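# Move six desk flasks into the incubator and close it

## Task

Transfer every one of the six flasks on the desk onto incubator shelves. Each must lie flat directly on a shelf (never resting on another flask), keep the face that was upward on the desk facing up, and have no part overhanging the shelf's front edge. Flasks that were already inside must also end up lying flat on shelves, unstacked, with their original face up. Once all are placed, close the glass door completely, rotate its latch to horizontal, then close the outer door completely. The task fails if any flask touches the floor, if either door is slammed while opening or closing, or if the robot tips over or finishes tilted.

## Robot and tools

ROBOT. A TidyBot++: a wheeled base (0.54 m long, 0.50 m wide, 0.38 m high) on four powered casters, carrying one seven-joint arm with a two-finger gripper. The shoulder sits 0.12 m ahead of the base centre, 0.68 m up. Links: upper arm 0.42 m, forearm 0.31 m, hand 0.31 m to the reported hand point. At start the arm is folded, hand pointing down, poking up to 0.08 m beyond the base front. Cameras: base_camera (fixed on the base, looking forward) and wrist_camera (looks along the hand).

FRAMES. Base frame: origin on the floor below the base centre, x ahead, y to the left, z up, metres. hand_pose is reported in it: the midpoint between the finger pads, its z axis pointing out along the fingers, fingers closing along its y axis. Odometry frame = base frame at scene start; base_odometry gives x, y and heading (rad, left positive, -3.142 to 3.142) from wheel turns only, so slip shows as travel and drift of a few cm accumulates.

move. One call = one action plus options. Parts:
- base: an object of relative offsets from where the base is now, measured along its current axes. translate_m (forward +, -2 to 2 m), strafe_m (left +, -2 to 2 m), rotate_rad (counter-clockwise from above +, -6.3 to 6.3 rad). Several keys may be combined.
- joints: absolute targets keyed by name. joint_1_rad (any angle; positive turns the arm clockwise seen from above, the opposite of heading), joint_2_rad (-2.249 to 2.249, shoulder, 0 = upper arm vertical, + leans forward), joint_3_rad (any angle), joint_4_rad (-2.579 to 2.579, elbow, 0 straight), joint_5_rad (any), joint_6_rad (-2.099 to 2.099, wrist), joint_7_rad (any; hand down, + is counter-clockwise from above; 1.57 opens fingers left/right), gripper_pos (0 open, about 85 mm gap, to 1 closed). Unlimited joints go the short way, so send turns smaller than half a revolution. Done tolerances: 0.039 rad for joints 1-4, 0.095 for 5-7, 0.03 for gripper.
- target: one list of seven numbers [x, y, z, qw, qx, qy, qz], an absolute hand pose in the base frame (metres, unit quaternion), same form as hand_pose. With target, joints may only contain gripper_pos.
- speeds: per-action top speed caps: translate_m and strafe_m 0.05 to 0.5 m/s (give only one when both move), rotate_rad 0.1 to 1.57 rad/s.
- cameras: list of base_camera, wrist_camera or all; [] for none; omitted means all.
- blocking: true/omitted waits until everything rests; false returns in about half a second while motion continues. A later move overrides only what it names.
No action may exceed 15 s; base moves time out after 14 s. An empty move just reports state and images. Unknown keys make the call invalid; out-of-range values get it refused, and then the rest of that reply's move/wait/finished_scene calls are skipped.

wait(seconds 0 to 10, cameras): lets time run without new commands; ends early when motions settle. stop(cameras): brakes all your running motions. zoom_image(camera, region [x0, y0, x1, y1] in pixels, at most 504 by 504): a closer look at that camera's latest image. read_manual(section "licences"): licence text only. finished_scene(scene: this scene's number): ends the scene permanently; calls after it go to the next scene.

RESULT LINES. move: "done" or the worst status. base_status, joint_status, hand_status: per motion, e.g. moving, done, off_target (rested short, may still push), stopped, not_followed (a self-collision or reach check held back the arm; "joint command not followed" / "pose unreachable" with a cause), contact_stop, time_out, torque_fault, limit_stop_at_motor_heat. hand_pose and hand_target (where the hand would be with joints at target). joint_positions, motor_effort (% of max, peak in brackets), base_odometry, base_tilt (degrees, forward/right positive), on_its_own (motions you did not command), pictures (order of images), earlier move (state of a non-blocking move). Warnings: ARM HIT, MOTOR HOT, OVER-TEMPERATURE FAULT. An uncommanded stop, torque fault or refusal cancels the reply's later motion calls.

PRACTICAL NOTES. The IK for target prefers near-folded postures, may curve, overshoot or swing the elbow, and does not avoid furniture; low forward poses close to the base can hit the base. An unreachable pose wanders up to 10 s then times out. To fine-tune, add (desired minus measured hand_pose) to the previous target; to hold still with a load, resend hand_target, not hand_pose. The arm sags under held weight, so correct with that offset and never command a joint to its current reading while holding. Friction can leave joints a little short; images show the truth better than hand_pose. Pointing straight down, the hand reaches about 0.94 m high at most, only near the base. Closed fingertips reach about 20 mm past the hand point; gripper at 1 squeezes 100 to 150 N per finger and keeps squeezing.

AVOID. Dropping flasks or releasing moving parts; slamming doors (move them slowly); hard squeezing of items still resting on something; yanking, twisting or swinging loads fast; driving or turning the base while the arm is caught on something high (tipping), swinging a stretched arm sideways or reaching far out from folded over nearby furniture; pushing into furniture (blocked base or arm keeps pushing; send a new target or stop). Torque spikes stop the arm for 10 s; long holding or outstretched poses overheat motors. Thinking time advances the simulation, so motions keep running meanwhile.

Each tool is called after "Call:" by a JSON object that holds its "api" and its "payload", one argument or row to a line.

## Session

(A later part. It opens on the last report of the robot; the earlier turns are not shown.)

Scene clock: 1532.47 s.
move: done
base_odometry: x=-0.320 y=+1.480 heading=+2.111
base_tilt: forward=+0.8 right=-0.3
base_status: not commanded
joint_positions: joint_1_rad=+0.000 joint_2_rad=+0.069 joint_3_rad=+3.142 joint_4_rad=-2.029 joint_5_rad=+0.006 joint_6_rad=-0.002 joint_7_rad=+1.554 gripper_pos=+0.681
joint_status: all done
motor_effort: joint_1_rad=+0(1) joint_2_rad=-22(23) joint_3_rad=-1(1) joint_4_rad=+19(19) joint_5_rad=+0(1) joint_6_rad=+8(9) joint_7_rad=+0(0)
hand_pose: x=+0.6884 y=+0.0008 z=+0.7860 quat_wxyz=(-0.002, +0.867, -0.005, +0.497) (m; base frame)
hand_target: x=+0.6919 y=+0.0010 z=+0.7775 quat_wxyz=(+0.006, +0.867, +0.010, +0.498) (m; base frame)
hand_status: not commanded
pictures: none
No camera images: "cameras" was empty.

Call:
{"api": "move", "payload": {
  "joints": {"joint_2_rad": 0.082, "joint_4_rad": -2.032, "joint_6_rad": 0.026},
  "cameras": []
}}

Call:
{"api": "move", "payload": {
  "joints": {"gripper_pos": 0.62},
  "cameras": ["wrist_camera"]
}}

Call:
{"api": "move", "payload": {
  "joints": {"gripper_pos": 0.45},
  "cameras": []
}}

Call:
{"api": "move", "payload": {
  "base": {"translate_m": -0.16},
  "speeds": {"translate_m": 0.1},
  "cameras": ["wrist_camera"]
}}

Scene clock: 1539.87 s.
move: done
base_odometry: x=-0.320 y=+1.480 heading=+2.111
base_tilt: forward=+0.8 right=-0.3
base_status: not commanded
joint_positions: joint_1_rad=+0.000 joint_2_rad=+0.069 joint_3_rad=+3.142 joint_4_rad=-2.029 joint_5_rad=+0.006 joint_6_rad=-0.002 joint_7_rad=+1.554 gripper_pos=+0.681
joint_status: all done
motor_effort: joint_1_rad=+1(1) joint_2_rad=-22(23) joint_3_rad=-1(1) joint_4_rad=+19(20) joint_5_rad=-1(1) joint_6_rad=+8(8) joint_7_rad=+0(0)
hand_pose: x=+0.6884 y=+0.0008 z=+0.7860 quat_wxyz=(-0.002, +0.867, -0.005, +0.497) (m; base frame)
hand_target: x=+0.6932 y=+0.0011 z=+0.7848 quat_wxyz=(+0.006, +0.864, +0.010, +0.503) (m; base frame)
hand_status: not commanded
pictures: none
No camera images: "cameras" was empty.

Scene clock: 1540.53 s.
move: done
base_odometry: x=-0.320 y=+1.480 heading=+2.111
base_tilt: forward=+0.8 right=-0.3
base_status: not commanded
joint_positions: joint_1_rad=+0.000 joint_2_rad=+0.069 joint_3_rad=+3.142 joint_4_rad=-2.029 joint_5_rad=+0.006 joint_6_rad=-0.002 joint_7_rad=+1.554 gripper_pos=+0.620
joint_status: all done
motor_effort: joint_1_rad=+1(1) joint_2_rad=-22(22) joint_3_rad=-1(1) joint_4_rad=+19(19) joint_5_rad=+0(1) joint_6_rad=+8(8) joint_7_rad=+0(0)
hand_pose: x=+0.6884 y=+0.0008 z=+0.7860 quat_wxyz=(-0.002, +0.867, -0.005, +0.497) (m; base frame)
hand_target: x=+0.6932 y=+0.0011 z=+0.7848 quat_wxyz=(+0.006, +0.864, +0.010, +0.503) (m; base frame)
hand_status: not commanded
pictures: wrist_camera
camera_calibration:
wrist_camera: T_world_to_cam=[[-0.00909639, -0.997563, -0.0691771, 0.0709481], [-0.513011, 0.0640375, -0.85599, 1.0813], [0.858334, 0.0277022, -0.512343, -0.0527595], [0, 0, 0, 1]] pos_world=[0.600651, 0.00299287, 0.903461]

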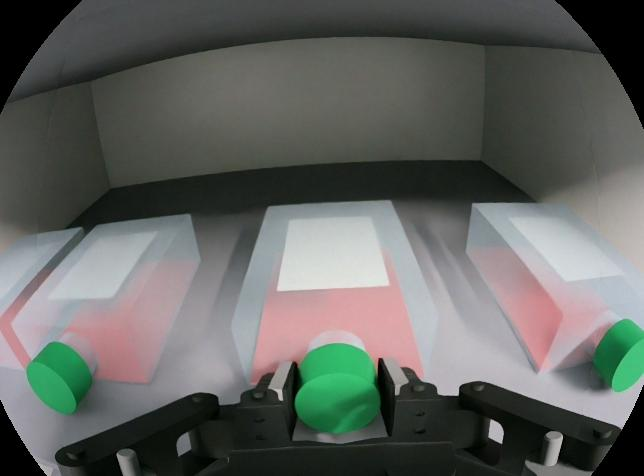

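Scene clock: 1541.13 s.
move: done
base_odometry: x=-0.320 y=+1.480 heading=+2.111
base_tilt: forward=+0.8 right=-0.2
base_status: not commanded
joint_positions: joint_1_rad=+0.000 joint_2_rad=+0.069 joint_3_rad=+3.142 joint_4_rad=-2.029 joint_5_rad=+0.006 joint_6_rad=-0.002 joint_7_rad=+1.554 gripper_pos=+0.450
joint_status: all done
motor_effort: joint_1_rad=+1(1) joint_2_rad=-22(22) joint_3_rad=-1(1) joint_4_rad=+19(19) joint_5_rad=+0(0) joint_6_rad=+8(8) joint_7_rad=+0(0)
hand_pose: x=+0.6884 y=+0.0008 z=+0.7860 quat_wxyz=(-0.002, +0.867, -0.005, +0.497) (m; base frame)
hand_target: x=+0.6932 y=+0.0011 z=+0.7848 quat_wxyz=(+0.006, +0.864, +0.010, +0.503) (m; base frame)
hand_status: not commanded
pictures: none
No camera images: "cameras" was empty.

Scene clock: 1543.30 s.
move: done
base_odometry: x=-0.238 y=+1.343 heading=+2.111
base_tilt: forward=+0.8 right=-0.3
base_status: done
joint_positions: joint_1_rad=+0.000 joint_2_rad=+0.073 joint_3_rad=+3.142 joint_4_rad=-2.029 joint_5_rad=+0.006 joint_6_rad=-0.001 joint_7_rad=+1.554 gripper_pos=+0.450
joint_status: not commanded
motor_effort: joint_1_rad=+0(2) joint_2_rad=-22(24) joint_3_rad=-1(1) joint_4_rad=+19(20) joint_5_rad=+0(1) joint_6_rad=+8(8) joint_7_rad=+0(1)
hand_pose: x=+0.6888 y=+0.0008 z=+0.7838 quat_wxyz=(-0.002, +0.868, -0.005, +0.496) (m; base frame)
hand_target: x=+0.6932 y=+0.0011 z=+0.7848 quat_wxyz=(+0.006, +0.864, +0.010, +0.503) (m; base frame)
hand_status: not commanded
pictures: wrist_camera
camera_calibration:
wrist_camera: T_world_to_cam=[[-0.00935383, -0.997563, -0.0691418, 0.0709478], [-0.516195, 0.0640366, -0.854074, 1.08033], [0.85642, 0.0277018, -0.515536, -0.0504811], [0, 0, 0, 1]] pos_world=[0.601556, 0.00299287, 0.901558]

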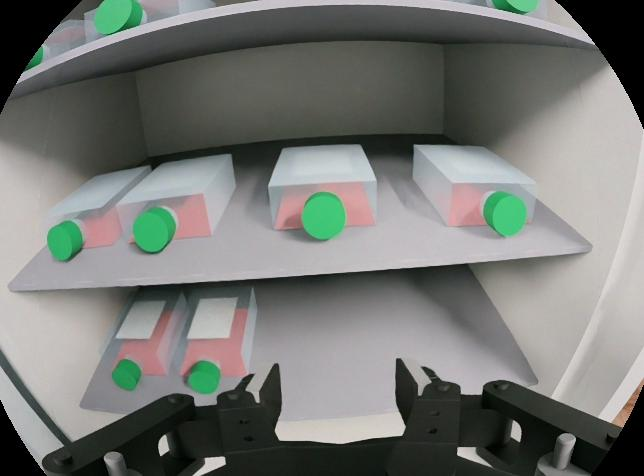

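Call:
{"api": "move", "payload": {
  "base": {"translate_m": -0.5},
  "joints": {"joint_1_rad": 0, "joint_2_rad": 0.22, "joint_3_rad": 3.1416, "joint_4_rad": -0.827, "joint_5_rad": 0.885, "joint_6_rad": -1.46, "joint_7_rad": 0.655, "gripper_pos": 0.3},
  "speeds": {"translate_m": 0.4},
  "cameras": []
}}

Call:
{"api": "move", "payload": {
  "base": {"translate_m": -1.482, "strafe_m": 1.176, "rotate_rad": 1.92},
  "speeds": {"translate_m": 0.42, "rotate_rad": 0.5}
}}

Scene clock: 1610.13 s.
move: done
base_odometry: x=+0.019 y=+0.914 heading=+2.111
base_tilt: forward=+0.8 right=-0.3
base_status: done
joint_positions: joint_1_rad=+0.000 joint_2_rad=+0.202 joint_3_rad=+3.142 joint_4_rad=-0.844 joint_5_rad=+0.835 joint_6_rad=-1.421 joint_7_rad=+0.733 gripper_pos=+0.300
joint_status: all done
motor_effort: joint_1_rad=+0(3) joint_2_rad=-25(28) joint_3_rad=+0(2) joint_4_rad=+17(21) joint_5_rad=+5(6) joint_6_rad=+6(9) joint_7_rad=+0(1)
hand_pose: x=+0.6190 y=-0.2274 z=+1.0958 quat_wxyz=(+0.241, +0.757, -0.420, +0.438) (m; base frame)
hand_target: x=+0.6110 y=-0.2382 z=+1.0970 quat_wxyz=(+0.251, +0.731, -0.458, +0.438) (m; base frame)
hand_status: not commanded
pictures: none
No camera images: "cameras" was empty.

Scene clock: 1615.87 s.
move: done
base_odometry: x=-0.227 y=-0.962 heading=-2.252
base_tilt: forward=+0.8 right=-0.3
base_status: done
joint_positions: joint_1_rad=+0.001 joint_2_rad=+0.213 joint_3_rad=+3.142 joint_4_rad=-0.844 joint_5_rad=+0.843 joint_6_rad=-1.425 joint_7_rad=+0.731 gripper_pos=+0.300
joint_status: not commanded
motor_effort: joint_1_rad=+0(3) joint_2_rad=-25(28) joint_3_rad=+0(3) joint_4_rad=+16(18) joint_5_rad=+5(6) joint_6_rad=+5(6) joint_7_rad=+0(1)
hand_pose: x=+0.6217 y=-0.2295 z=+1.0907 quat_wxyz=(+0.247, +0.758, -0.421, +0.433) (m; base frame)
hand_target: x=+0.6110 y=-0.2382 z=+1.0970 quat_wxyz=(+0.251, +0.731, -0.458, +0.438) (m; base frame)
hand_status: not commanded
pictures: base_camera, wrist_camera
camera_calibration:
wrist_camera: T_world_to_cam=[[-0.852395, -0.52051, -0.049921, 0.474385], [-0.229615, 0.458367, -0.85859, 1.2398], [0.469787, -0.720395, -0.510227, 0.234525], [0, 0, 0, 1]] pos_world=[0.578863, -0.152408, 1.20782]

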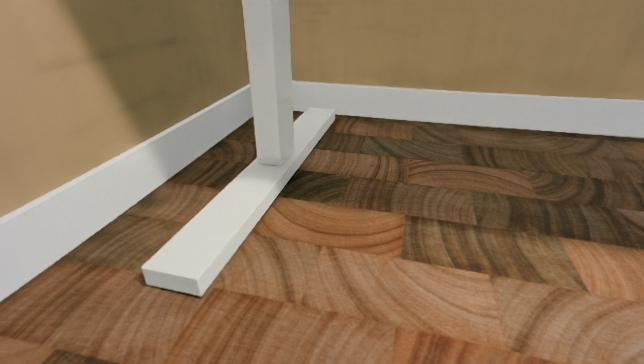

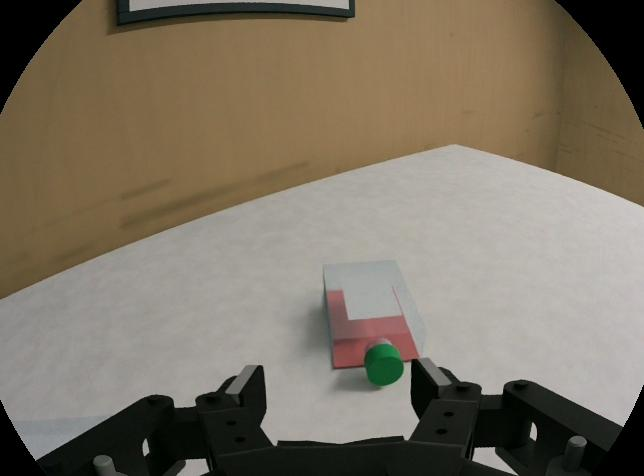

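Call:
{"api": "move", "payload": {
  "base": {"translate_m": -0.041, "strafe_m": -0.026},
  "speeds": {"translate_m": 0.15},
  "cameras": ["wrist_camera"]
}}

Call:
{"api": "move", "payload": {
  "base": {"translate_m": 0.053, "strafe_m": -0.0825},
  "speeds": {"translate_m": 0.08},
  "joints": {"joint_1_rad": 0, "joint_2_rad": 0.105, "joint_3_rad": 3.1416, "joint_4_rad": -1.388, "joint_5_rad": 0.985, "joint_6_rad": -1.125, "joint_7_rad": 0.305, "gripper_pos": 0.3},
  "cameras": ["wrist_camera"]
}}

Scene clock: 1632.70 s.
move: done
base_odometry: x=-0.221 y=-0.914 heading=-2.252
base_tilt: forward=+0.8 right=-0.3
base_status: done
joint_positions: joint_1_rad=+0.001 joint_2_rad=+0.212 joint_3_rad=+3.142 joint_4_rad=-0.843 joint_5_rad=+0.844 joint_6_rad=-1.429 joint_7_rad=+0.731 gripper_pos=+0.300
joint_status: not commanded
motor_effort: joint_1_rad=+0(3) joint_2_rad=-25(28) joint_3_rad=+0(1) joint_4_rad=+17(18) joint_5_rad=+5(6) joint_6_rad=+6(6) joint_7_rad=+0(1)
hand_pose: x=+0.6199 y=-0.2299 z=+1.0917 quat_wxyz=(+0.248, +0.757, -0.422, +0.433) (m; base frame)
hand_target: x=+0.6110 y=-0.2382 z=+1.0970 quat_wxyz=(+0.251, +0.731, -0.458, +0.438) (m; base frame)
hand_status: not commanded
pictures: wrist_camera
camera_calibration:
wrist_camera: T_world_to_cam=[[-0.853897, -0.517967, -0.0506897, 0.475097], [-0.227627, 0.459283, -0.85863, 1.23947], [0.468023, -0.721643, -0.510084, 0.236221], [0, 0, 0, 1]] pos_world=[0.577264, -0.152715, 1.20882]

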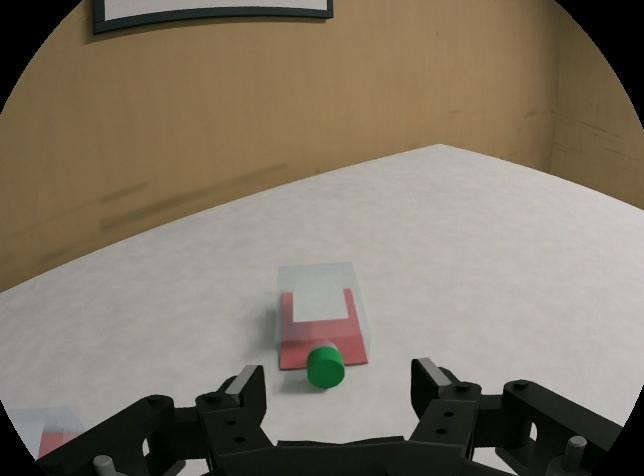

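Scene clock: 1634.50 s.
move: done
base_odometry: x=-0.319 y=-0.903 heading=-2.251
base_tilt: forward=+0.8 right=-0.2
base_status: done
joint_positions: joint_1_rad=+0.001 joint_2_rad=+0.120 joint_3_rad=+3.142 joint_4_rad=-1.370 joint_5_rad=+0.940 joint_6_rad=-1.161 joint_7_rad=+0.384 gripper_pos=+0.300
joint_status: all done
motor_effort: joint_1_rad=+1(2) joint_2_rad=-24(26) joint_3_rad=-1(2) joint_4_rad=+18(20) joint_5_rad=+6(8) joint_6_rad=+3(6) joint_7_rad=+0(1)
hand_pose: x=+0.6193 y=-0.2303 z=+0.9669 quat_wxyz=(+0.250, +0.758, -0.423, +0.429) (m; base frame)
hand_target: x=+0.6224 y=-0.2329 z=+0.9800 quat_wxyz=(+0.240, +0.737, -0.434, +0.459) (m; base frame)
hand_status: not commanded
pictures: wrist_camera
camera_calibration:
wrist_camera: T_world_to_cam=[[-0.856487, -0.514214, -0.0448796, 0.464957], [-0.232482, 0.461929, -0.855906, 1.13325], [0.46085, -0.722638, -0.515181, 0.181648], [0, 0, 0, 1]] pos_world=[0.577977, -0.153128, 1.0844]

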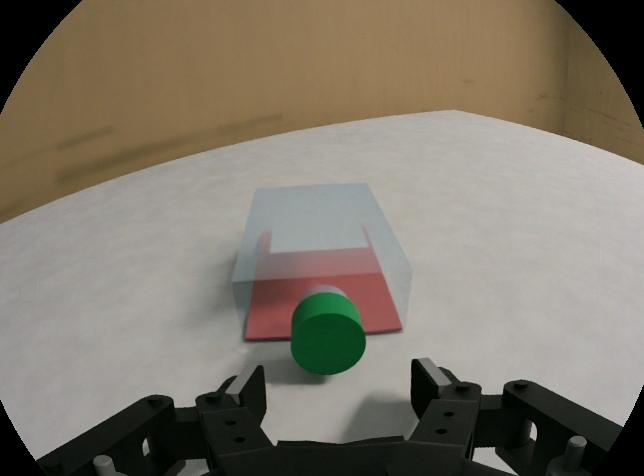

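Call:
{"api": "move", "payload": {
  "base": {"translate_m": 0.0255, "strafe_m": -0.0275},
  "speeds": {"translate_m": 0.07},
  "cameras": ["wrist_camera"]
}}

Scene clock: 1640.97 s.
move: done
base_odometry: x=-0.356 y=-0.906 heading=-2.252
base_tilt: forward=+0.8 right=-0.2
base_status: done
joint_positions: joint_1_rad=+0.001 joint_2_rad=+0.115 joint_3_rad=+3.142 joint_4_rad=-1.373 joint_5_rad=+0.940 joint_6_rad=-1.160 joint_7_rad=+0.381 gripper_pos=+0.300
joint_status: not commanded
motor_effort: joint_1_rad=+0(4) joint_2_rad=-24(26) joint_3_rad=+0(2) joint_4_rad=+19(20) joint_5_rad=+6(7) joint_6_rad=+3(4) joint_7_rad=+0(1)
hand_pose: x=+0.6180 y=-0.2301 z=+0.9680 quat_wxyz=(+0.248, +0.757, -0.424, +0.430) (m; base frame)
hand_target: x=+0.6224 y=-0.2329 z=+0.9800 quat_wxyz=(+0.240, +0.737, -0.434, +0.459) (m; base frame)
hand_status: not commanded
pictures: wrist_camera
camera_calibration:
wrist_camera: T_world_to_cam=[[-0.856272, -0.514194, -0.0490115, 0.467785], [-0.228819, 0.462683, -0.856485, 1.13226], [0.463076, -0.722169, -0.51384, 0.180452], [0, 0, 0, 1]] pos_world=[0.576071, -0.153029, 1.08541]

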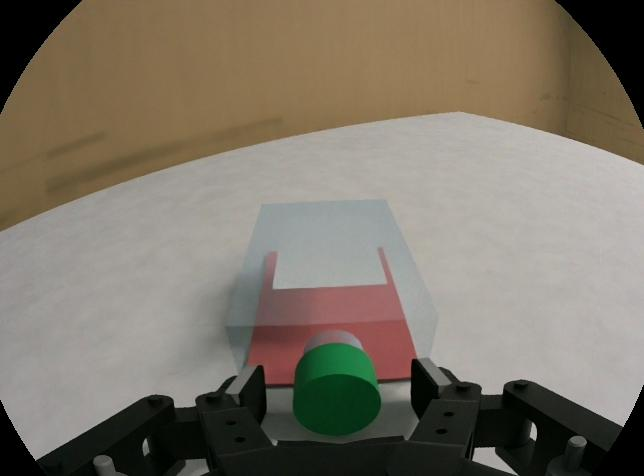

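Call:
{"api": "move", "payload": {
  "base": {"translate_m": 0.0035, "strafe_m": -0.0025},
  "speeds": {"translate_m": 0.05},
  "joints": {"gripper_pos": 0.55},
  "cameras": ["wrist_camera"]
}}

Call:
{"api": "move", "payload": {
  "joints": {"gripper_pos": 0.85},
  "cameras": ["wrist_camera"]
}}

Scene clock: 1647.23 s.
move: done
base_odometry: x=-0.361 y=-0.907 heading=-2.252
base_tilt: forward=+0.8 right=-0.3
base_status: done
joint_positions: joint_1_rad=+0.001 joint_2_rad=+0.113 joint_3_rad=+3.142 joint_4_rad=-1.373 joint_5_rad=+0.940 joint_6_rad=-1.159 joint_7_rad=+0.381 gripper_pos=+0.550
joint_status: all done
motor_effort: joint_1_rad=+1(2) joint_2_rad=-24(26) joint_3_rad=+0(2) joint_4_rad=+19(19) joint_5_rad=+6(7) joint_6_rad=+3(4) joint_7_rad=+0(0)
hand_pose: x=+0.6176 y=-0.2300 z=+0.9687 quat_wxyz=(+0.248, +0.757, -0.424, +0.431) (m; base frame)
hand_target: x=+0.6224 y=-0.2329 z=+0.9800 quat_wxyz=(+0.240, +0.737, -0.434, +0.459) (m; base frame)
hand_status: not commanded
pictures: wrist_camera
camera_calibration:
wrist_camera: T_world_to_cam=[[-0.85596, -0.514584, -0.0503597, 0.468529], [-0.227626, 0.462495, -0.856904, 1.13246], [0.46424, -0.722013, -0.513009, 0.179545], [0, 0, 0, 1]] pos_world=[0.575469, -0.153028, 1.08612]

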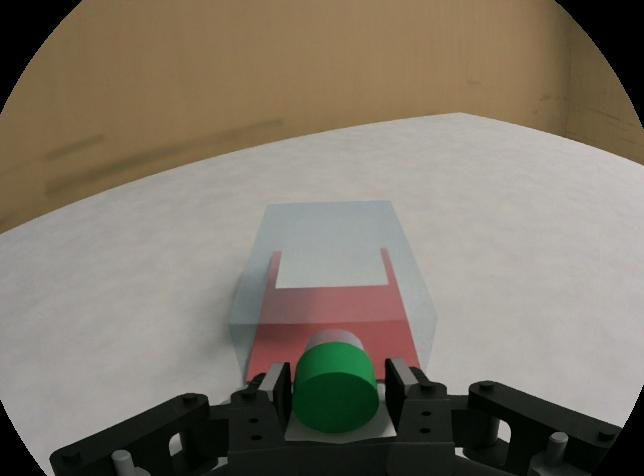

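Scene clock: 1647.93 s.
move: off_target
base_odometry: x=-0.361 y=-0.907 heading=-2.252
base_tilt: forward=+0.8 right=-0.3
base_status: not commanded
joint_positions: joint_1_rad=+0.001 joint_2_rad=+0.113 joint_3_rad=+3.142 joint_4_rad=-1.374 joint_5_rad=+0.941 joint_6_rad=-1.158 joint_7_rad=+0.381 gripper_pos=+0.681
joint_status: gripper_pos off_target (ended at +0.681, target +0.850)
motor_effort: joint_1_rad=+1(2) joint_2_rad=-23(24) joint_3_rad=+0(1) joint_4_rad=+18(19) joint_5_rad=+6(6) joint_6_rad=+3(3) joint_7_rad=+0(1)
hand_pose: x=+0.6178 y=-0.2301 z=+0.9691 quat_wxyz=(+0.248, +0.757, -0.424, +0.432) (m; base frame)
hand_target: x=+0.6224 y=-0.2329 z=+0.9800 quat_wxyz=(+0.240, +0.737, -0.434, +0.459) (m; base frame)
hand_status: not commanded
pictures: wrist_camera
camera_calibration:
wrist_camera: T_world_to_cam=[[-0.855619, -0.515124, -0.0506247, 0.468548], [-0.227207, 0.461659, -0.857466, 1.13288], [0.465073, -0.722162, -0.512044, 0.1781], [0, 0, 0, 1]] pos_world=[0.575467, -0.153025, 1.08632]

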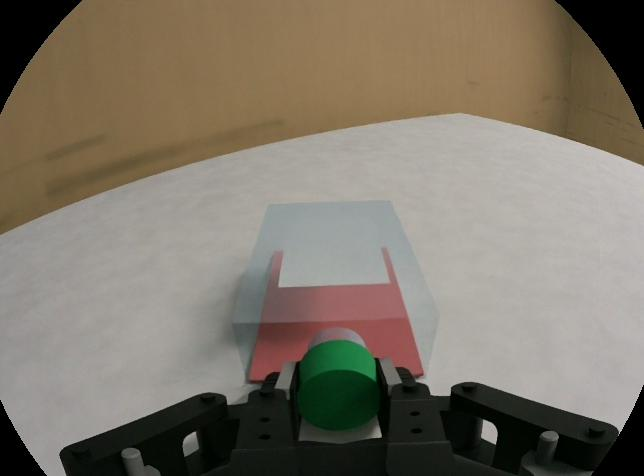

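Call:
{"api": "move", "payload": {
  "joints": {"joint_1_rad": 0, "joint_2_rad": 0.2, "joint_3_rad": 3.1416, "joint_4_rad": -0.87, "joint_5_rad": 0.885, "joint_6_rad": -1.44, "joint_7_rad": 0.655, "gripper_pos": 0.88}
}}

Scene clock: 1653.37 s.
move: off_target
base_odometry: x=-0.361 y=-0.907 heading=-2.252
base_tilt: forward=+0.8 right=-0.3
base_status: not commanded
joint_positions: joint_1_rad=+0.001 joint_2_rad=+0.180 joint_3_rad=+3.142 joint_4_rad=-0.892 joint_5_rad=+0.924 joint_6_rad=-1.404 joint_7_rad=+0.577 gripper_pos=+0.681
joint_status: gripper_pos off_target (ended at +0.681, target +0.880); the others done
motor_effort: joint_1_rad=+1(2) joint_2_rad=-25(26) joint_3_rad=+0(2) joint_4_rad=+18(21) joint_5_rad=+6(8) joint_6_rad=+6(6) joint_7_rad=+0(1)
hand_pose: x=+0.6041 y=-0.2445 z=+1.1082 quat_wxyz=(+0.247, +0.708, -0.469, +0.467) (m; base frame)
hand_target: x=+0.6079 y=-0.2376 z=+1.0929 quat_wxyz=(+0.253, +0.736, -0.450, +0.438) (m; base frame)
hand_status: not commanded
pictures: base_camera, wrist_camera
camera_calibration:
wrist_camera: T_world_to_cam=[[-0.887662, -0.436404, -0.146995, 0.601935], [-0.0820628, 0.464012, -0.88202, 1.1959], [0.453125, -0.770872, -0.447698, 0.169299], [0, 0, 0, 1]] pos_world=[0.55574, -0.161717, 1.21908]

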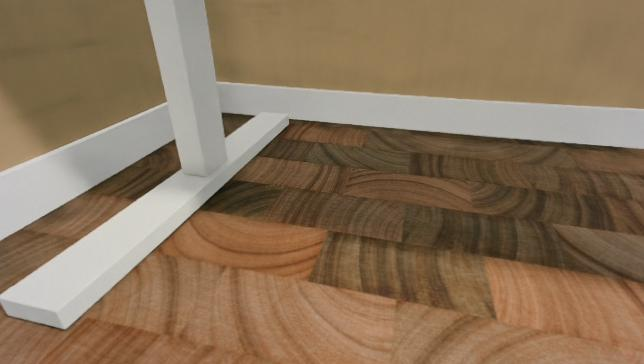

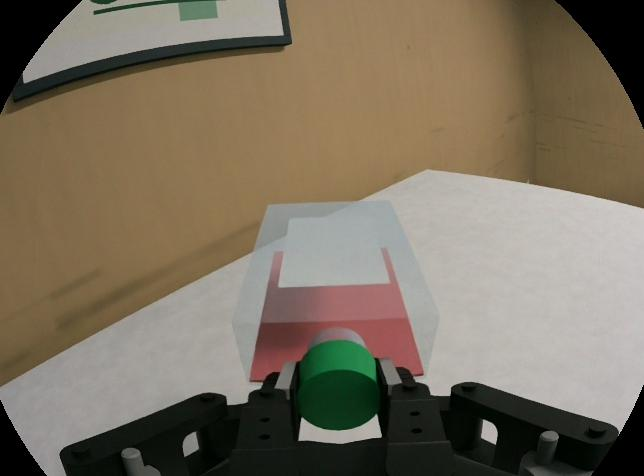

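Call:
{"api": "move", "payload": {
  "base": {"translate_m": -1.758, "strafe_m": -0.555, "rotate_rad": -1.924},
  "joints": {"joint_1_rad": 0, "joint_2_rad": 0.02, "joint_3_rad": 3.1416, "joint_4_rad": -1.08, "joint_5_rad": -0.035, "joint_6_rad": -1.04, "joint_7_rad": 1.63, "gripper_pos": 0.88},
  "speeds": {"translate_m": 0.42, "rotate_rad": 0.5}
}}

Scene clock: 1676.87 s.
move: off_target
base_odometry: x=+0.315 y=+0.809 heading=+2.107
base_tilt: forward=+0.8 right=-0.3
base_status: done
joint_positions: joint_1_rad=+0.001 joint_2_rad=+0.029 joint_3_rad=+3.142 joint_4_rad=-1.073 joint_5_rad=+0.006 joint_6_rad=-1.078 joint_7_rad=+1.554 gripper_pos=+0.681
joint_status: gripper_pos off_target (ended at +0.681, target +0.880); the others done
motor_effort: joint_1_rad=+0(5) joint_2_rad=-22(30) joint_3_rad=-1(3) joint_4_rad=+20(22) joint_5_rad=+0(7) joint_6_rad=+8(8) joint_7_rad=+0(1)
hand_pose: x=+0.6668 y=-0.0010 z=+1.0664 quat_wxyz=(-0.001, +0.887, -0.008, +0.463) (m; base frame)
hand_target: x=+0.6697 y=+0.0107 z=+1.0775 quat_wxyz=(-0.003, +0.877, +0.025, +0.480) (m; base frame)
hand_status: not commanded
pictures: base_camera, wrist_camera
camera_calibration:
wrist_camera: T_world_to_cam=[[-0.0214666, -0.997422, -0.068475, 0.0958315], [-0.578966, 0.0682397, -0.812491, 1.30789], [0.815069, 0.0222032, -0.578938, 0.209321], [0, 0, 0, 1]] pos_world=[0.588672, 0.00168658, 1.1904]

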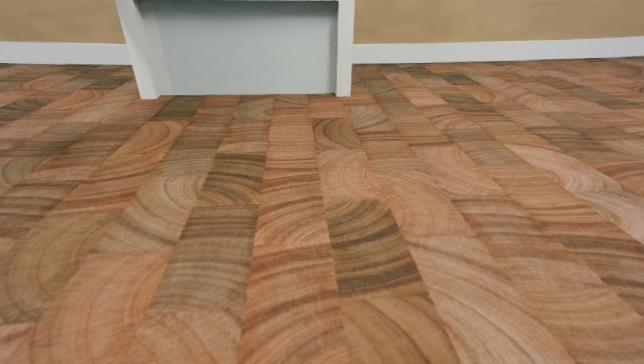

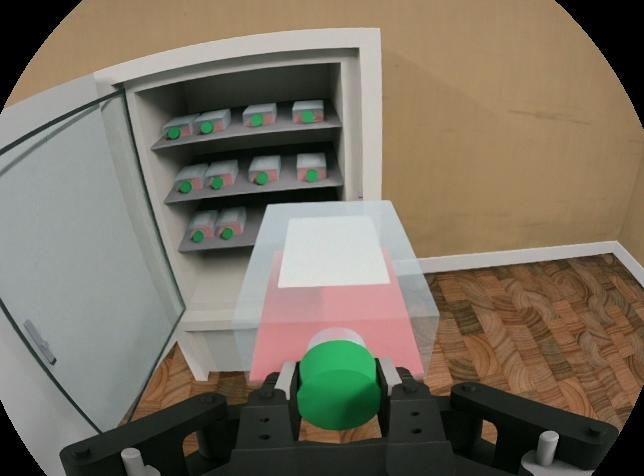

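Call:
{"api": "move", "payload": {
  "base": {"translate_m": 0.56, "strafe_m": 0.042},
  "joints": {"joint_1_rad": 0, "joint_2_rad": 0.365, "joint_3_rad": 3.1416, "joint_4_rad": -2.247, "joint_5_rad": -0.035, "joint_6_rad": 0.517, "joint_7_rad": 1.63, "gripper_pos": 0.88},
  "speeds": {"translate_m": 0.3}
}}

Scene clock: 1703.80 s.
move: off_target
base_odometry: x=-0.007 y=+1.269 heading=+2.107
base_tilt: forward=+0.8 right=-0.3
base_status: done
joint_positions: joint_1_rad=+0.001 joint_2_rad=+0.355 joint_3_rad=+3.142 joint_4_rad=-2.235 joint_5_rad=+0.006 joint_6_rad=+0.475 joint_7_rad=+1.554 gripper_pos=+0.681
joint_status: gripper_pos off_target (ended at +0.681, target +0.880); the others done
motor_effort: joint_1_rad=+0(2) joint_2_rad=-27(31) joint_3_rad=-1(2) joint_4_rad=+13(22) joint_5_rad=+0(1) joint_6_rad=+9(9) joint_7_rad=+0(1)
hand_pose: x=+0.6962 y=+0.0015 z=+0.6476 quat_wxyz=(-0.004, +0.871, -0.005, +0.491) (m; base frame)
hand_target: x=+0.6974 y=-0.0040 z=+0.6477 quat_wxyz=(+0.015, +0.866, +0.008, +0.499) (m; base frame)
hand_status: not commanded
pictures: base_camera, wrist_camera
camera_calibration:
wrist_camera: T_world_to_cam=[[-0.0087379, -0.997409, -0.0714013, 0.0633254], [-0.525383, 0.0653336, -0.848354, 0.970412], [0.850821, 0.0301002, -0.524593, -0.11727], [0, 0, 0, 1]] pos_world=[0.610167, 0.00329071, 0.766256]

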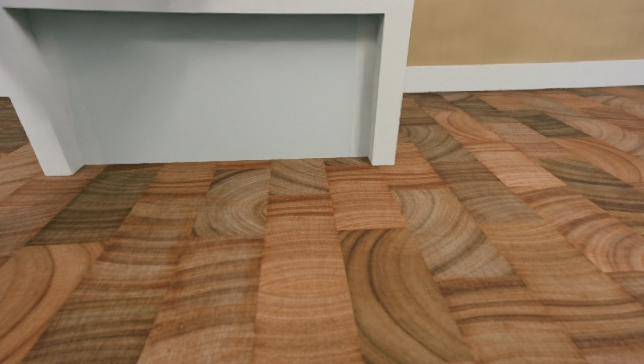

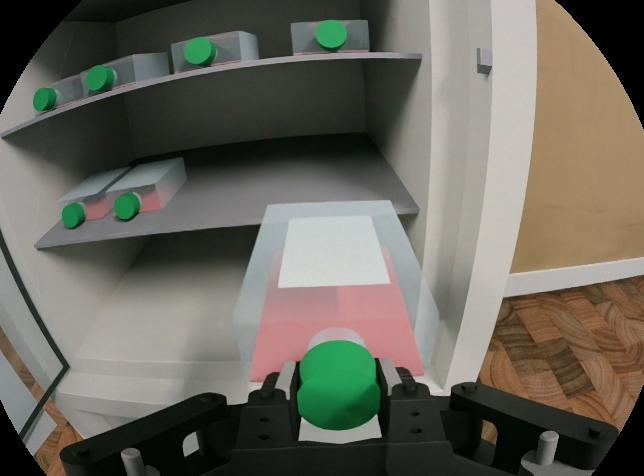

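Call:
{"api": "move", "payload": {
  "base": {"translate_m": 0.28, "strafe_m": -0.012},
  "joints": {"joint_1_rad": 0, "joint_2_rad": 0.362, "joint_3_rad": 3.1416, "joint_4_rad": -2.245, "joint_5_rad": -0.035, "joint_6_rad": 0.53, "joint_7_rad": 1.63, "gripper_pos": 0.88},
  "speeds": {"translate_m": 0.12}
}}

Scene clock: 1732.13 s.
move: off_target
base_odometry: x=-0.140 y=+1.516 heading=+2.107
base_tilt: forward=+0.8 right=-0.3
base_status: done
joint_positions: joint_1_rad=+0.001 joint_2_rad=+0.356 joint_3_rad=+3.142 joint_4_rad=-2.239 joint_5_rad=+0.006 joint_6_rad=+0.493 joint_7_rad=+1.554 gripper_pos=+0.681
joint_status: gripper_pos off_target (ended at +0.681, target +0.880); the others done
motor_effort: joint_1_rad=+0(2) joint_2_rad=-27(30) joint_3_rad=-1(2) joint_4_rad=+13(15) joint_5_rad=+0(1) joint_6_rad=+9(9) joint_7_rad=+0(1)
hand_pose: x=+0.6974 y=+0.0015 z=+0.6499 quat_wxyz=(-0.004, +0.868, -0.005, +0.497) (m; base frame)
hand_target: x=+0.7004 y=-0.0042 z=+0.6538 quat_wxyz=(+0.015, +0.862, +0.008, +0.507) (m; base frame)
hand_status: not commanded
pictures: base_camera, wrist_camera
camera_calibration:
wrist_camera: T_world_to_cam=[[-0.00783348, -0.99741, -0.0715035, 0.0629431], [-0.51464, 0.06533, -0.854914, 0.96984], [0.85737, 0.0301017, -0.513819, -0.128577], [0, 0, 0, 1]] pos_world=[0.60985, 0.00329071, 0.767565]

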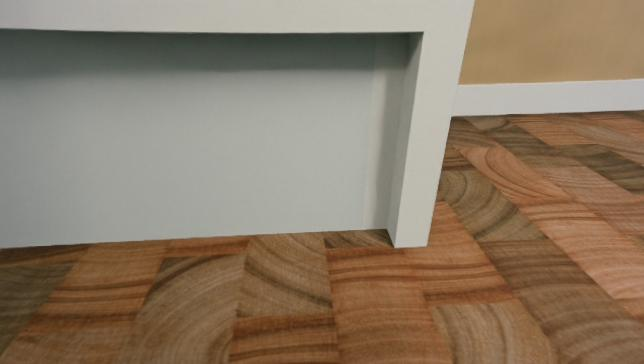

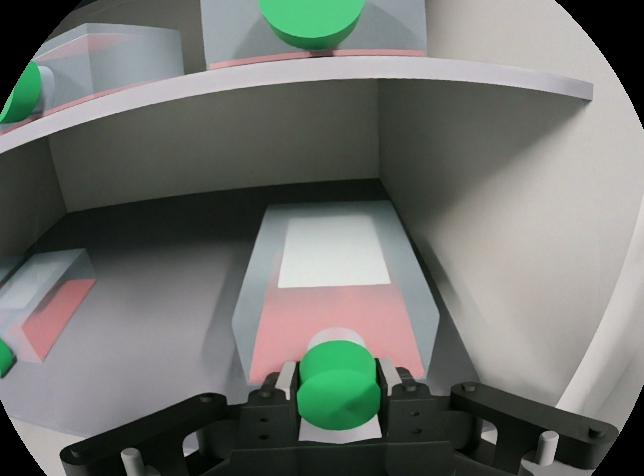

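Call:
{"api": "zoom_image", "payload": {
  "camera": "wrist_camera",
  "region": [0, 320, 240, 476]
}}

Scaled by 2.100.

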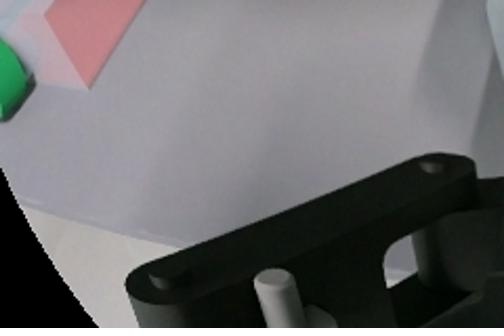

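Call:
{"api": "move", "payload": {
  "base": {"translate_m": 0.042},
  "speeds": {"translate_m": 0.08},
  "cameras": ["wrist_camera"]
}}

Call:
{"api": "move", "payload": {
  "joints": {"joint_1_rad": 0, "joint_2_rad": 0.402, "joint_3_rad": 3.1416, "joint_4_rad": -2.270, "joint_5_rad": -0.035, "joint_6_rad": 0.592, "joint_7_rad": 1.63, "gripper_pos": 0.88},
  "cameras": ["wrist_camera"]
}}

Scene clock: 1751.03 s.
move: done
base_odometry: x=-0.161 y=+1.552 heading=+2.107
base_tilt: forward=+0.8 right=-0.3
base_status: done
joint_positions: joint_1_rad=+0.001 joint_2_rad=+0.357 joint_3_rad=+3.142 joint_4_rad=-2.241 joint_5_rad=+0.006 joint_6_rad=+0.494 joint_7_rad=+1.554 gripper_pos=+0.681
joint_status: not commanded
motor_effort: joint_1_rad=+1(2) joint_2_rad=-28(29) joint_3_rad=-1(2) joint_4_rad=+13(15) joint_5_rad=+0(1) joint_6_rad=+9(9) joint_7_rad=+0(0)
hand_pose: x=+0.6968 y=+0.0015 z=+0.6489 quat_wxyz=(-0.004, +0.868, -0.005, +0.496) (m; base frame)
hand_target: x=+0.7004 y=-0.0042 z=+0.6538 quat_wxyz=(+0.015, +0.862, +0.008, +0.507) (m; base frame)
hand_status: not commanded
pictures: wrist_camera
camera_calibration:
wrist_camera: T_world_to_cam=[[-0.00791702, -0.997416, -0.0714061, 0.0628447], [-0.516254, 0.0652328, -0.853948, 0.969023], [0.856399, 0.0301029, -0.515436, -0.126919], [0, 0, 0, 1]] pos_world=[0.609452, 0.00329086, 0.766564]

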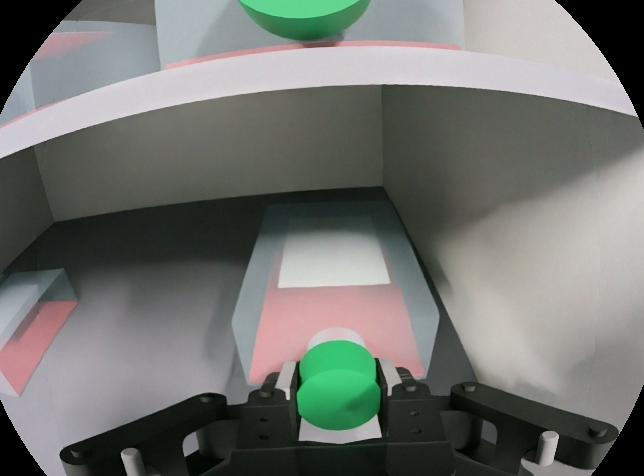

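Scene clock: 1751.80 s.
move: off_target
base_odometry: x=-0.161 y=+1.552 heading=+2.107
base_tilt: forward=+0.8 right=-0.3
base_status: not commanded
joint_positions: joint_1_rad=+0.001 joint_2_rad=+0.390 joint_3_rad=+3.142 joint_4_rad=-2.261 joint_5_rad=+0.006 joint_6_rad=+0.558 joint_7_rad=+1.554 gripper_pos=+0.681
joint_status: gripper_pos off_target (ended at +0.681, target +0.880); the others done
motor_effort: joint_1_rad=+1(2) joint_2_rad=-28(29) joint_3_rad=-1(2) joint_4_rad=+13(14) joint_5_rad=+0(1) joint_6_rad=+9(10) joint_7_rad=+0(1)
hand_pose: x=+0.6970 y=+0.0016 z=+0.6387 quat_wxyz=(-0.004, +0.865, -0.005, +0.501) (m; base frame)
hand_target: x=+0.6976 y=-0.0047 z=+0.6369 quat_wxyz=(+0.016, +0.862, +0.008, +0.506) (m; base frame)
hand_status: not commanded
pictures: wrist_camera
camera_calibration:
wrist_camera: T_world_to_cam=[[-0.00683422, -0.997391, -0.0718666, 0.0617327], [-0.506201, 0.0654304, -0.85993, 0.957379], [0.862388, 0.030502, -0.505328, -0.142961], [0, 0, 0, 1]] pos_world=[0.608336, 0.00329053, 0.755473]

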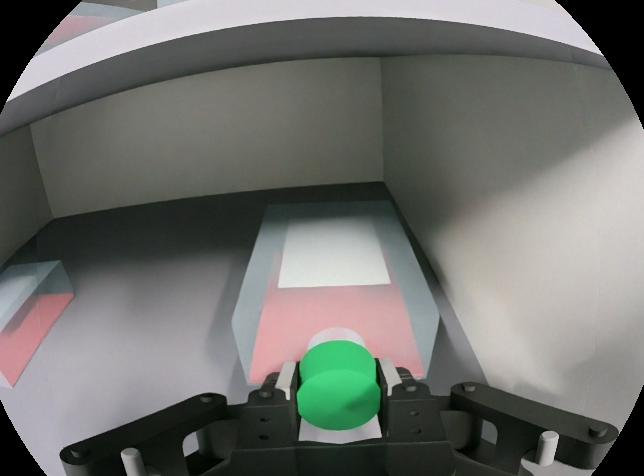

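Call:
{"api": "move", "payload": {
  "joints": {"joint_1_rad": 0, "joint_2_rad": 0.433, "joint_3_rad": 3.1416, "joint_4_rad": -2.283, "joint_5_rad": -0.035, "joint_6_rad": 0.626, "joint_7_rad": 1.63, "gripper_pos": 0.88},
  "cameras": ["wrist_camera"]
}}

Call:
{"api": "move", "payload": {
  "joints": {"joint_1_rad": 0, "joint_2_rad": 0.448, "joint_3_rad": 3.1416, "joint_4_rad": -2.290, "joint_5_rad": -0.035, "joint_6_rad": 0.648, "joint_7_rad": 1.63, "gripper_pos": 0.88},
  "cameras": ["wrist_camera"]
}}

Scene clock: 1763.53 s.
move: off_target
base_odometry: x=-0.161 y=+1.552 heading=+2.107
base_tilt: forward=+0.8 right=-0.3
base_status: not commanded
joint_positions: joint_1_rad=+0.001 joint_2_rad=+0.420 joint_3_rad=+3.142 joint_4_rad=-2.272 joint_5_rad=+0.006 joint_6_rad=+0.592 joint_7_rad=+1.554 gripper_pos=+0.681
joint_status: gripper_pos off_target (ended at +0.681, target +0.880); the others done
motor_effort: joint_1_rad=+0(1) joint_2_rad=-28(30) joint_3_rad=-1(2) joint_4_rad=+12(13) joint_5_rad=+0(2) joint_6_rad=+9(10) joint_7_rad=+0(1)
hand_pose: x=+0.6959 y=+0.0017 z=+0.6260 quat_wxyz=(-0.004, +0.867, -0.005, +0.498) (m; base frame)
hand_target: x=+0.6955 y=-0.0050 z=+0.6229 quat_wxyz=(+0.017, +0.865, +0.008, +0.502) (m; base frame)
hand_status: not commanded
pictures: wrist_camera
camera_calibration:
wrist_camera: T_world_to_cam=[[-0.0073278, -0.997381, -0.0719553, 0.0613264], [-0.512525, 0.0655332, -0.856168, 0.947864], [0.858641, 0.030605, -0.511663, -0.141843], [0, 0, 0, 1]] pos_world=[0.608046, 0.00339036, 0.743368]

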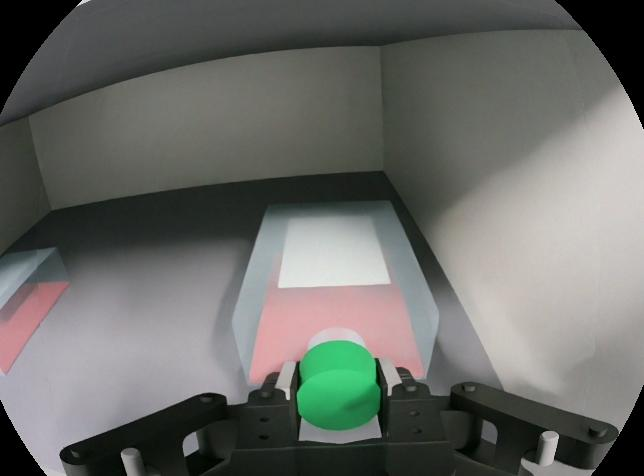

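Scene clock: 1764.13 s.
move: off_target
base_odometry: x=-0.161 y=+1.552 heading=+2.107
base_tilt: forward=+0.8 right=-0.3
base_status: not commanded
joint_positions: joint_1_rad=+0.001 joint_2_rad=+0.432 joint_3_rad=+3.142 joint_4_rad=-2.278 joint_5_rad=+0.006 joint_6_rad=+0.614 joint_7_rad=+1.554 gripper_pos=+0.681
joint_status: gripper_pos off_target (ended at +0.681, target +0.880); the others done
motor_effort: joint_1_rad=+0(2) joint_2_rad=-28(29) joint_3_rad=-1(2) joint_4_rad=+12(14) joint_5_rad=-1(1) joint_6_rad=+9(9) joint_7_rad=+0(1)
hand_pose: x=+0.6958 y=+0.0017 z=+0.6219 quat_wxyz=(-0.004, +0.867, -0.005, +0.499) (m; base frame)
hand_target: x=+0.6949 y=-0.0052 z=+0.6174 quat_wxyz=(+0.017, +0.865, +0.008, +0.502) (m; base frame)
hand_status: not commanded
pictures: wrist_camera
camera_calibration:
wrist_camera: T_world_to_cam=[[-0.0070645, -0.997378, -0.0720208, 0.0609026], [-0.510413, 0.0655303, -0.857429, 0.943626], [0.859901, 0.030703, -0.509537, -0.146032], [0, 0, 0, 1]] pos_world=[0.607642, 0.00339036, 0.73907]

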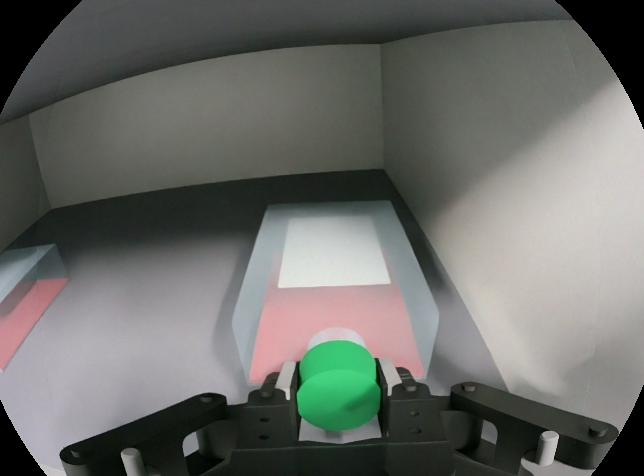

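Call:
{"api": "move", "payload": {
  "joints": {"joint_1_rad": 0, "joint_2_rad": 0.456, "joint_3_rad": 3.1416, "joint_4_rad": -2.295, "joint_5_rad": -0.035, "joint_6_rad": 0.660, "joint_7_rad": 1.63, "gripper_pos": 0.88},
  "cameras": ["wrist_camera"]
}}

Call:
{"api": "move", "payload": {
  "joints": {"joint_1_rad": 0, "joint_2_rad": 0.463, "joint_3_rad": 3.1416, "joint_4_rad": -2.299, "joint_5_rad": -0.035, "joint_6_rad": 0.670, "joint_7_rad": 1.63, "gripper_pos": 0.88},
  "cameras": ["wrist_camera"]
}}

Scene clock: 1771.13 s.
move: off_target
base_odometry: x=-0.161 y=+1.552 heading=+2.107
base_tilt: forward=+0.9 right=-0.3
base_status: not commanded
joint_positions: joint_1_rad=+0.001 joint_2_rad=+0.439 joint_3_rad=+3.142 joint_4_rad=-2.283 joint_5_rad=+0.006 joint_6_rad=+0.625 joint_7_rad=+1.554 gripper_pos=+0.681
joint_status: gripper_pos off_target (ended at +0.681, target +0.880); the others done
motor_effort: joint_1_rad=+0(1) joint_2_rad=-28(29) joint_3_rad=-1(2) joint_4_rad=+11(13) joint_5_rad=-1(1) joint_6_rad=+9(9) joint_7_rad=+0(1)
hand_pose: x=+0.6951 y=+0.0017 z=+0.6194 quat_wxyz=(-0.004, +0.867, -0.005, +0.499) (m; base frame)
hand_target: x=+0.6940 y=-0.0053 z=+0.6141 quat_wxyz=(+0.017, +0.865, +0.008, +0.501) (m; base frame)
hand_status: not commanded
pictures: wrist_camera
camera_calibration:
wrist_camera: T_world_to_cam=[[-0.00699717, -0.997368, -0.0721623, 0.0607736], [-0.510036, 0.0656312, -0.857646, 0.94097], [0.860125, 0.0308043, -0.509153, -0.147174], [0, 0, 0, 1]] pos_world=[0.606942, 0.0033902, 0.736471]

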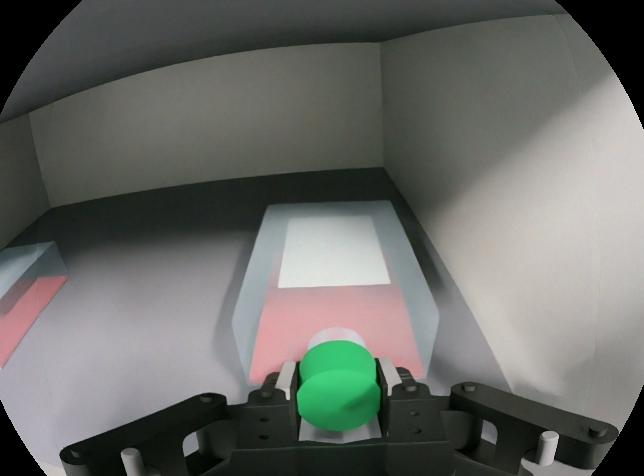

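Scene clock: 1771.67 s.
move: off_target
base_odometry: x=-0.161 y=+1.552 heading=+2.107
base_tilt: forward=+0.8 right=-0.3
base_status: not commanded
joint_positions: joint_1_rad=+0.001 joint_2_rad=+0.445 joint_3_rad=+3.142 joint_4_rad=-2.287 joint_5_rad=+0.006 joint_6_rad=+0.635 joint_7_rad=+1.554 gripper_pos=+0.681
joint_status: gripper_pos off_target (ended at +0.681, target +0.880); the others done
motor_effort: joint_1_rad=+1(2) joint_2_rad=-28(29) joint_3_rad=-1(2) joint_4_rad=+11(13) joint_5_rad=+0(1) joint_6_rad=+8(9) joint_7_rad=+0(1)
hand_pose: x=+0.6946 y=+0.0017 z=+0.6168 quat_wxyz=(-0.004, +0.867, -0.005, +0.499) (m; base frame)
hand_target: x=+0.6933 y=-0.0054 z=+0.6112 quat_wxyz=(+0.017, +0.865, +0.008, +0.501) (m; base frame)
hand_status: not commanded
pictures: wrist_camera
camera_calibration:
wrist_camera: T_world_to_cam=[[-0.00703949, -0.997368, -0.0721588, 0.0606135], [-0.510492, 0.0656334, -0.857374, 0.9387], [0.859854, 0.030801, -0.509611, -0.147603], [0, 0, 0, 1]] pos_world=[0.606542, 0.0033902, 0.73397]

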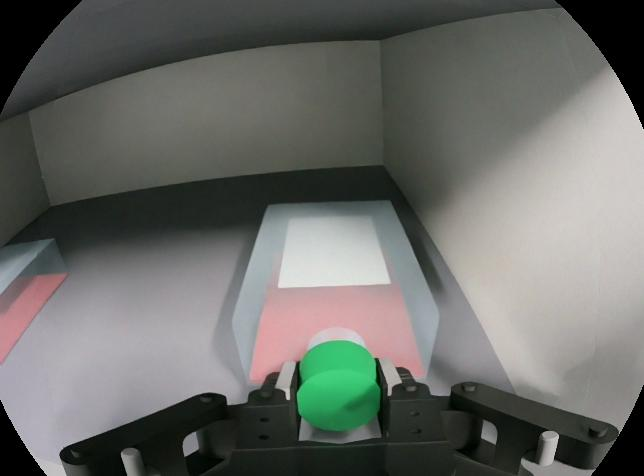

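Call:
{"api": "move", "payload": {
  "joints": {"joint_1_rad": 0, "joint_2_rad": 0.469, "joint_3_rad": 3.1416, "joint_4_rad": -2.302, "joint_5_rad": -0.035, "joint_6_rad": 0.679, "joint_7_rad": 1.63, "gripper_pos": 0.88},
  "cameras": ["wrist_camera"]
}}

Scene clock: 1776.87 s.
move: off_target
base_odometry: x=-0.161 y=+1.552 heading=+2.107
base_tilt: forward=+0.8 right=-0.3
base_status: not commanded
joint_positions: joint_1_rad=+0.001 joint_2_rad=+0.451 joint_3_rad=+3.142 joint_4_rad=-2.289 joint_5_rad=+0.006 joint_6_rad=+0.643 joint_7_rad=+1.554 gripper_pos=+0.681
joint_status: gripper_pos off_target (ended at +0.681, target +0.880); the others done
motor_effort: joint_1_rad=+1(1) joint_2_rad=-29(29) joint_3_rad=-1(2) joint_4_rad=+11(12) joint_5_rad=-1(1) joint_6_rad=+9(9) joint_7_rad=+0(0)
hand_pose: x=+0.6944 y=+0.0017 z=+0.6149 quat_wxyz=(-0.004, +0.867, -0.005, +0.499) (m; base frame)
hand_target: x=+0.6929 y=-0.0055 z=+0.6091 quat_wxyz=(+0.018, +0.865, +0.008, +0.501) (m; base frame)
hand_status: not commanded
pictures: wrist_camera
camera_calibration:
wrist_camera: T_world_to_cam=[[-0.00692131, -0.997365, -0.0722148, 0.0604363], [-0.510115, 0.0656349, -0.857598, 0.936767], [0.860078, 0.0309021, -0.509225, -0.148782], [0, 0, 0, 1]] pos_world=[0.606241, 0.00339019, 0.731971]

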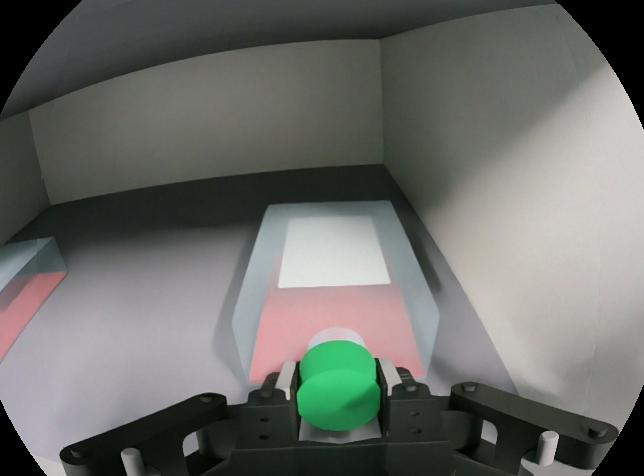

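Call:
{"api": "zoom_image", "payload": {
  "camera": "wrist_camera",
  "region": [200, 180, 500, 420]
}}

Scaled by 1.680.

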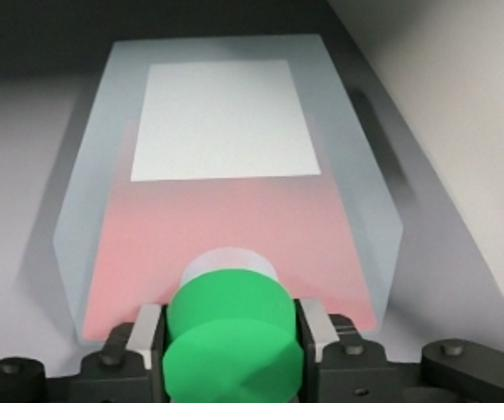

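Call:
{"api": "move", "payload": {
  "joints": {"joint_1_rad": 0, "joint_2_rad": 0.475, "joint_3_rad": 3.1416, "joint_4_rad": -2.305, "joint_5_rad": -0.035, "joint_6_rad": 0.688, "joint_7_rad": 1.63, "gripper_pos": 0.88},
  "cameras": ["wrist_camera"]
}}

Call:
{"api": "move", "payload": {
  "joints": {"joint_1_rad": 0, "joint_2_rad": 0.481, "joint_3_rad": 3.1416, "joint_4_rad": -2.308, "joint_5_rad": -0.035, "joint_6_rad": 0.697, "joint_7_rad": 1.63, "gripper_pos": 0.88},
  "cameras": ["wrist_camera"]
}}

Scene clock: 1788.30 s.
move: off_target
base_odometry: x=-0.161 y=+1.552 heading=+2.107
base_tilt: forward=+0.8 right=-0.3
base_status: not commanded
joint_positions: joint_1_rad=+0.001 joint_2_rad=+0.457 joint_3_rad=+3.142 joint_4_rad=-2.292 joint_5_rad=+0.006 joint_6_rad=+0.652 joint_7_rad=+1.554 gripper_pos=+0.681
joint_status: gripper_pos off_target (ended at +0.681, target +0.880); the others done
motor_effort: joint_1_rad=+1(1) joint_2_rad=-29(29) joint_3_rad=-1(2) joint_4_rad=+11(12) joint_5_rad=+0(1) joint_6_rad=+9(9) joint_7_rad=+0(1)
hand_pose: x=+0.6941 y=+0.0017 z=+0.6127 quat_wxyz=(-0.004, +0.867, -0.005, +0.499) (m; base frame)
hand_target: x=+0.6925 y=-0.0056 z=+0.6069 quat_wxyz=(+0.018, +0.865, +0.008, +0.501) (m; base frame)
hand_status: not commanded
pictures: wrist_camera
camera_calibration:
wrist_camera: T_world_to_cam=[[-0.00697212, -0.997359, -0.0723004, 0.0603757], [-0.510115, 0.0657343, -0.857591, 0.934808], [0.860078, 0.0309023, -0.509226, -0.149593], [0, 0, 0, 1]] pos_world=[0.605942, 0.00339003, 0.729871]

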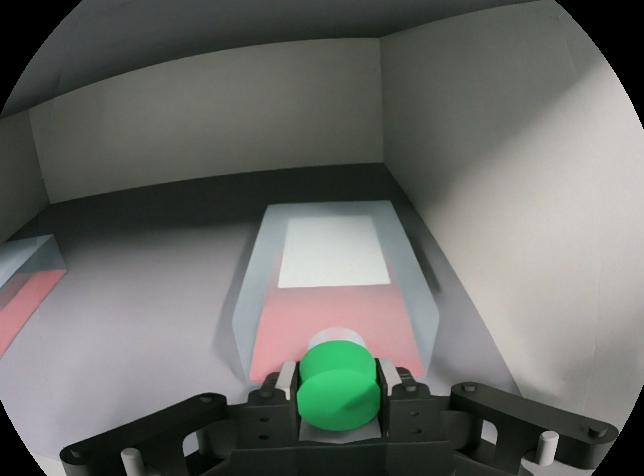

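Scene clock: 1788.80 s.
move: off_target
base_odometry: x=-0.161 y=+1.552 heading=+2.107
base_tilt: forward=+0.8 right=-0.3
base_status: not commanded
joint_positions: joint_1_rad=+0.001 joint_2_rad=+0.463 joint_3_rad=+3.142 joint_4_rad=-2.295 joint_5_rad=+0.006 joint_6_rad=+0.661 joint_7_rad=+1.554 gripper_pos=+0.681
joint_status: gripper_pos off_target (ended at +0.681, target +0.880); the others done
motor_effort: joint_1_rad=+0(2) joint_2_rad=-29(29) joint_3_rad=-1(2) joint_4_rad=+11(12) joint_5_rad=+0(1) joint_6_rad=+9(9) joint_7_rad=+0(1)
hand_pose: x=+0.6938 y=+0.0018 z=+0.6107 quat_wxyz=(-0.004, +0.867, -0.005, +0.499) (m; base frame)
hand_target: x=+0.6921 y=-0.0056 z=+0.6048 quat_wxyz=(+0.018, +0.865, +0.008, +0.501) (m; base frame)
hand_status: not commanded
pictures: wrist_camera
camera_calibration:
wrist_camera: T_world_to_cam=[[-0.00694592, -0.997359, -0.0723012, 0.0602065], [-0.50985, 0.0657312, -0.857749, 0.932808], [0.860235, 0.0309049, -0.50896, -0.150693], [0, 0, 0, 1]] pos_world=[0.605641, 0.00339004, 0.727771]

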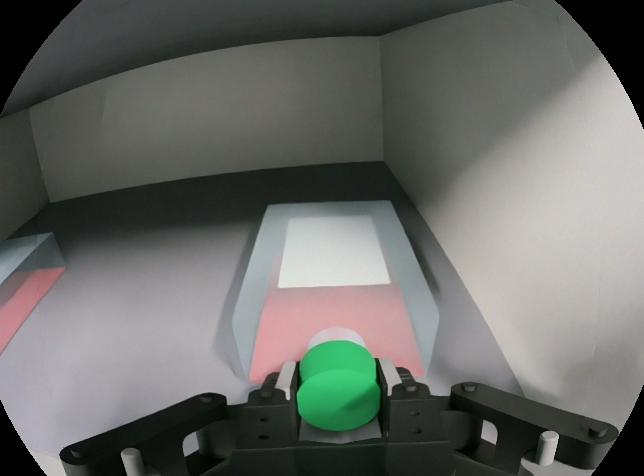

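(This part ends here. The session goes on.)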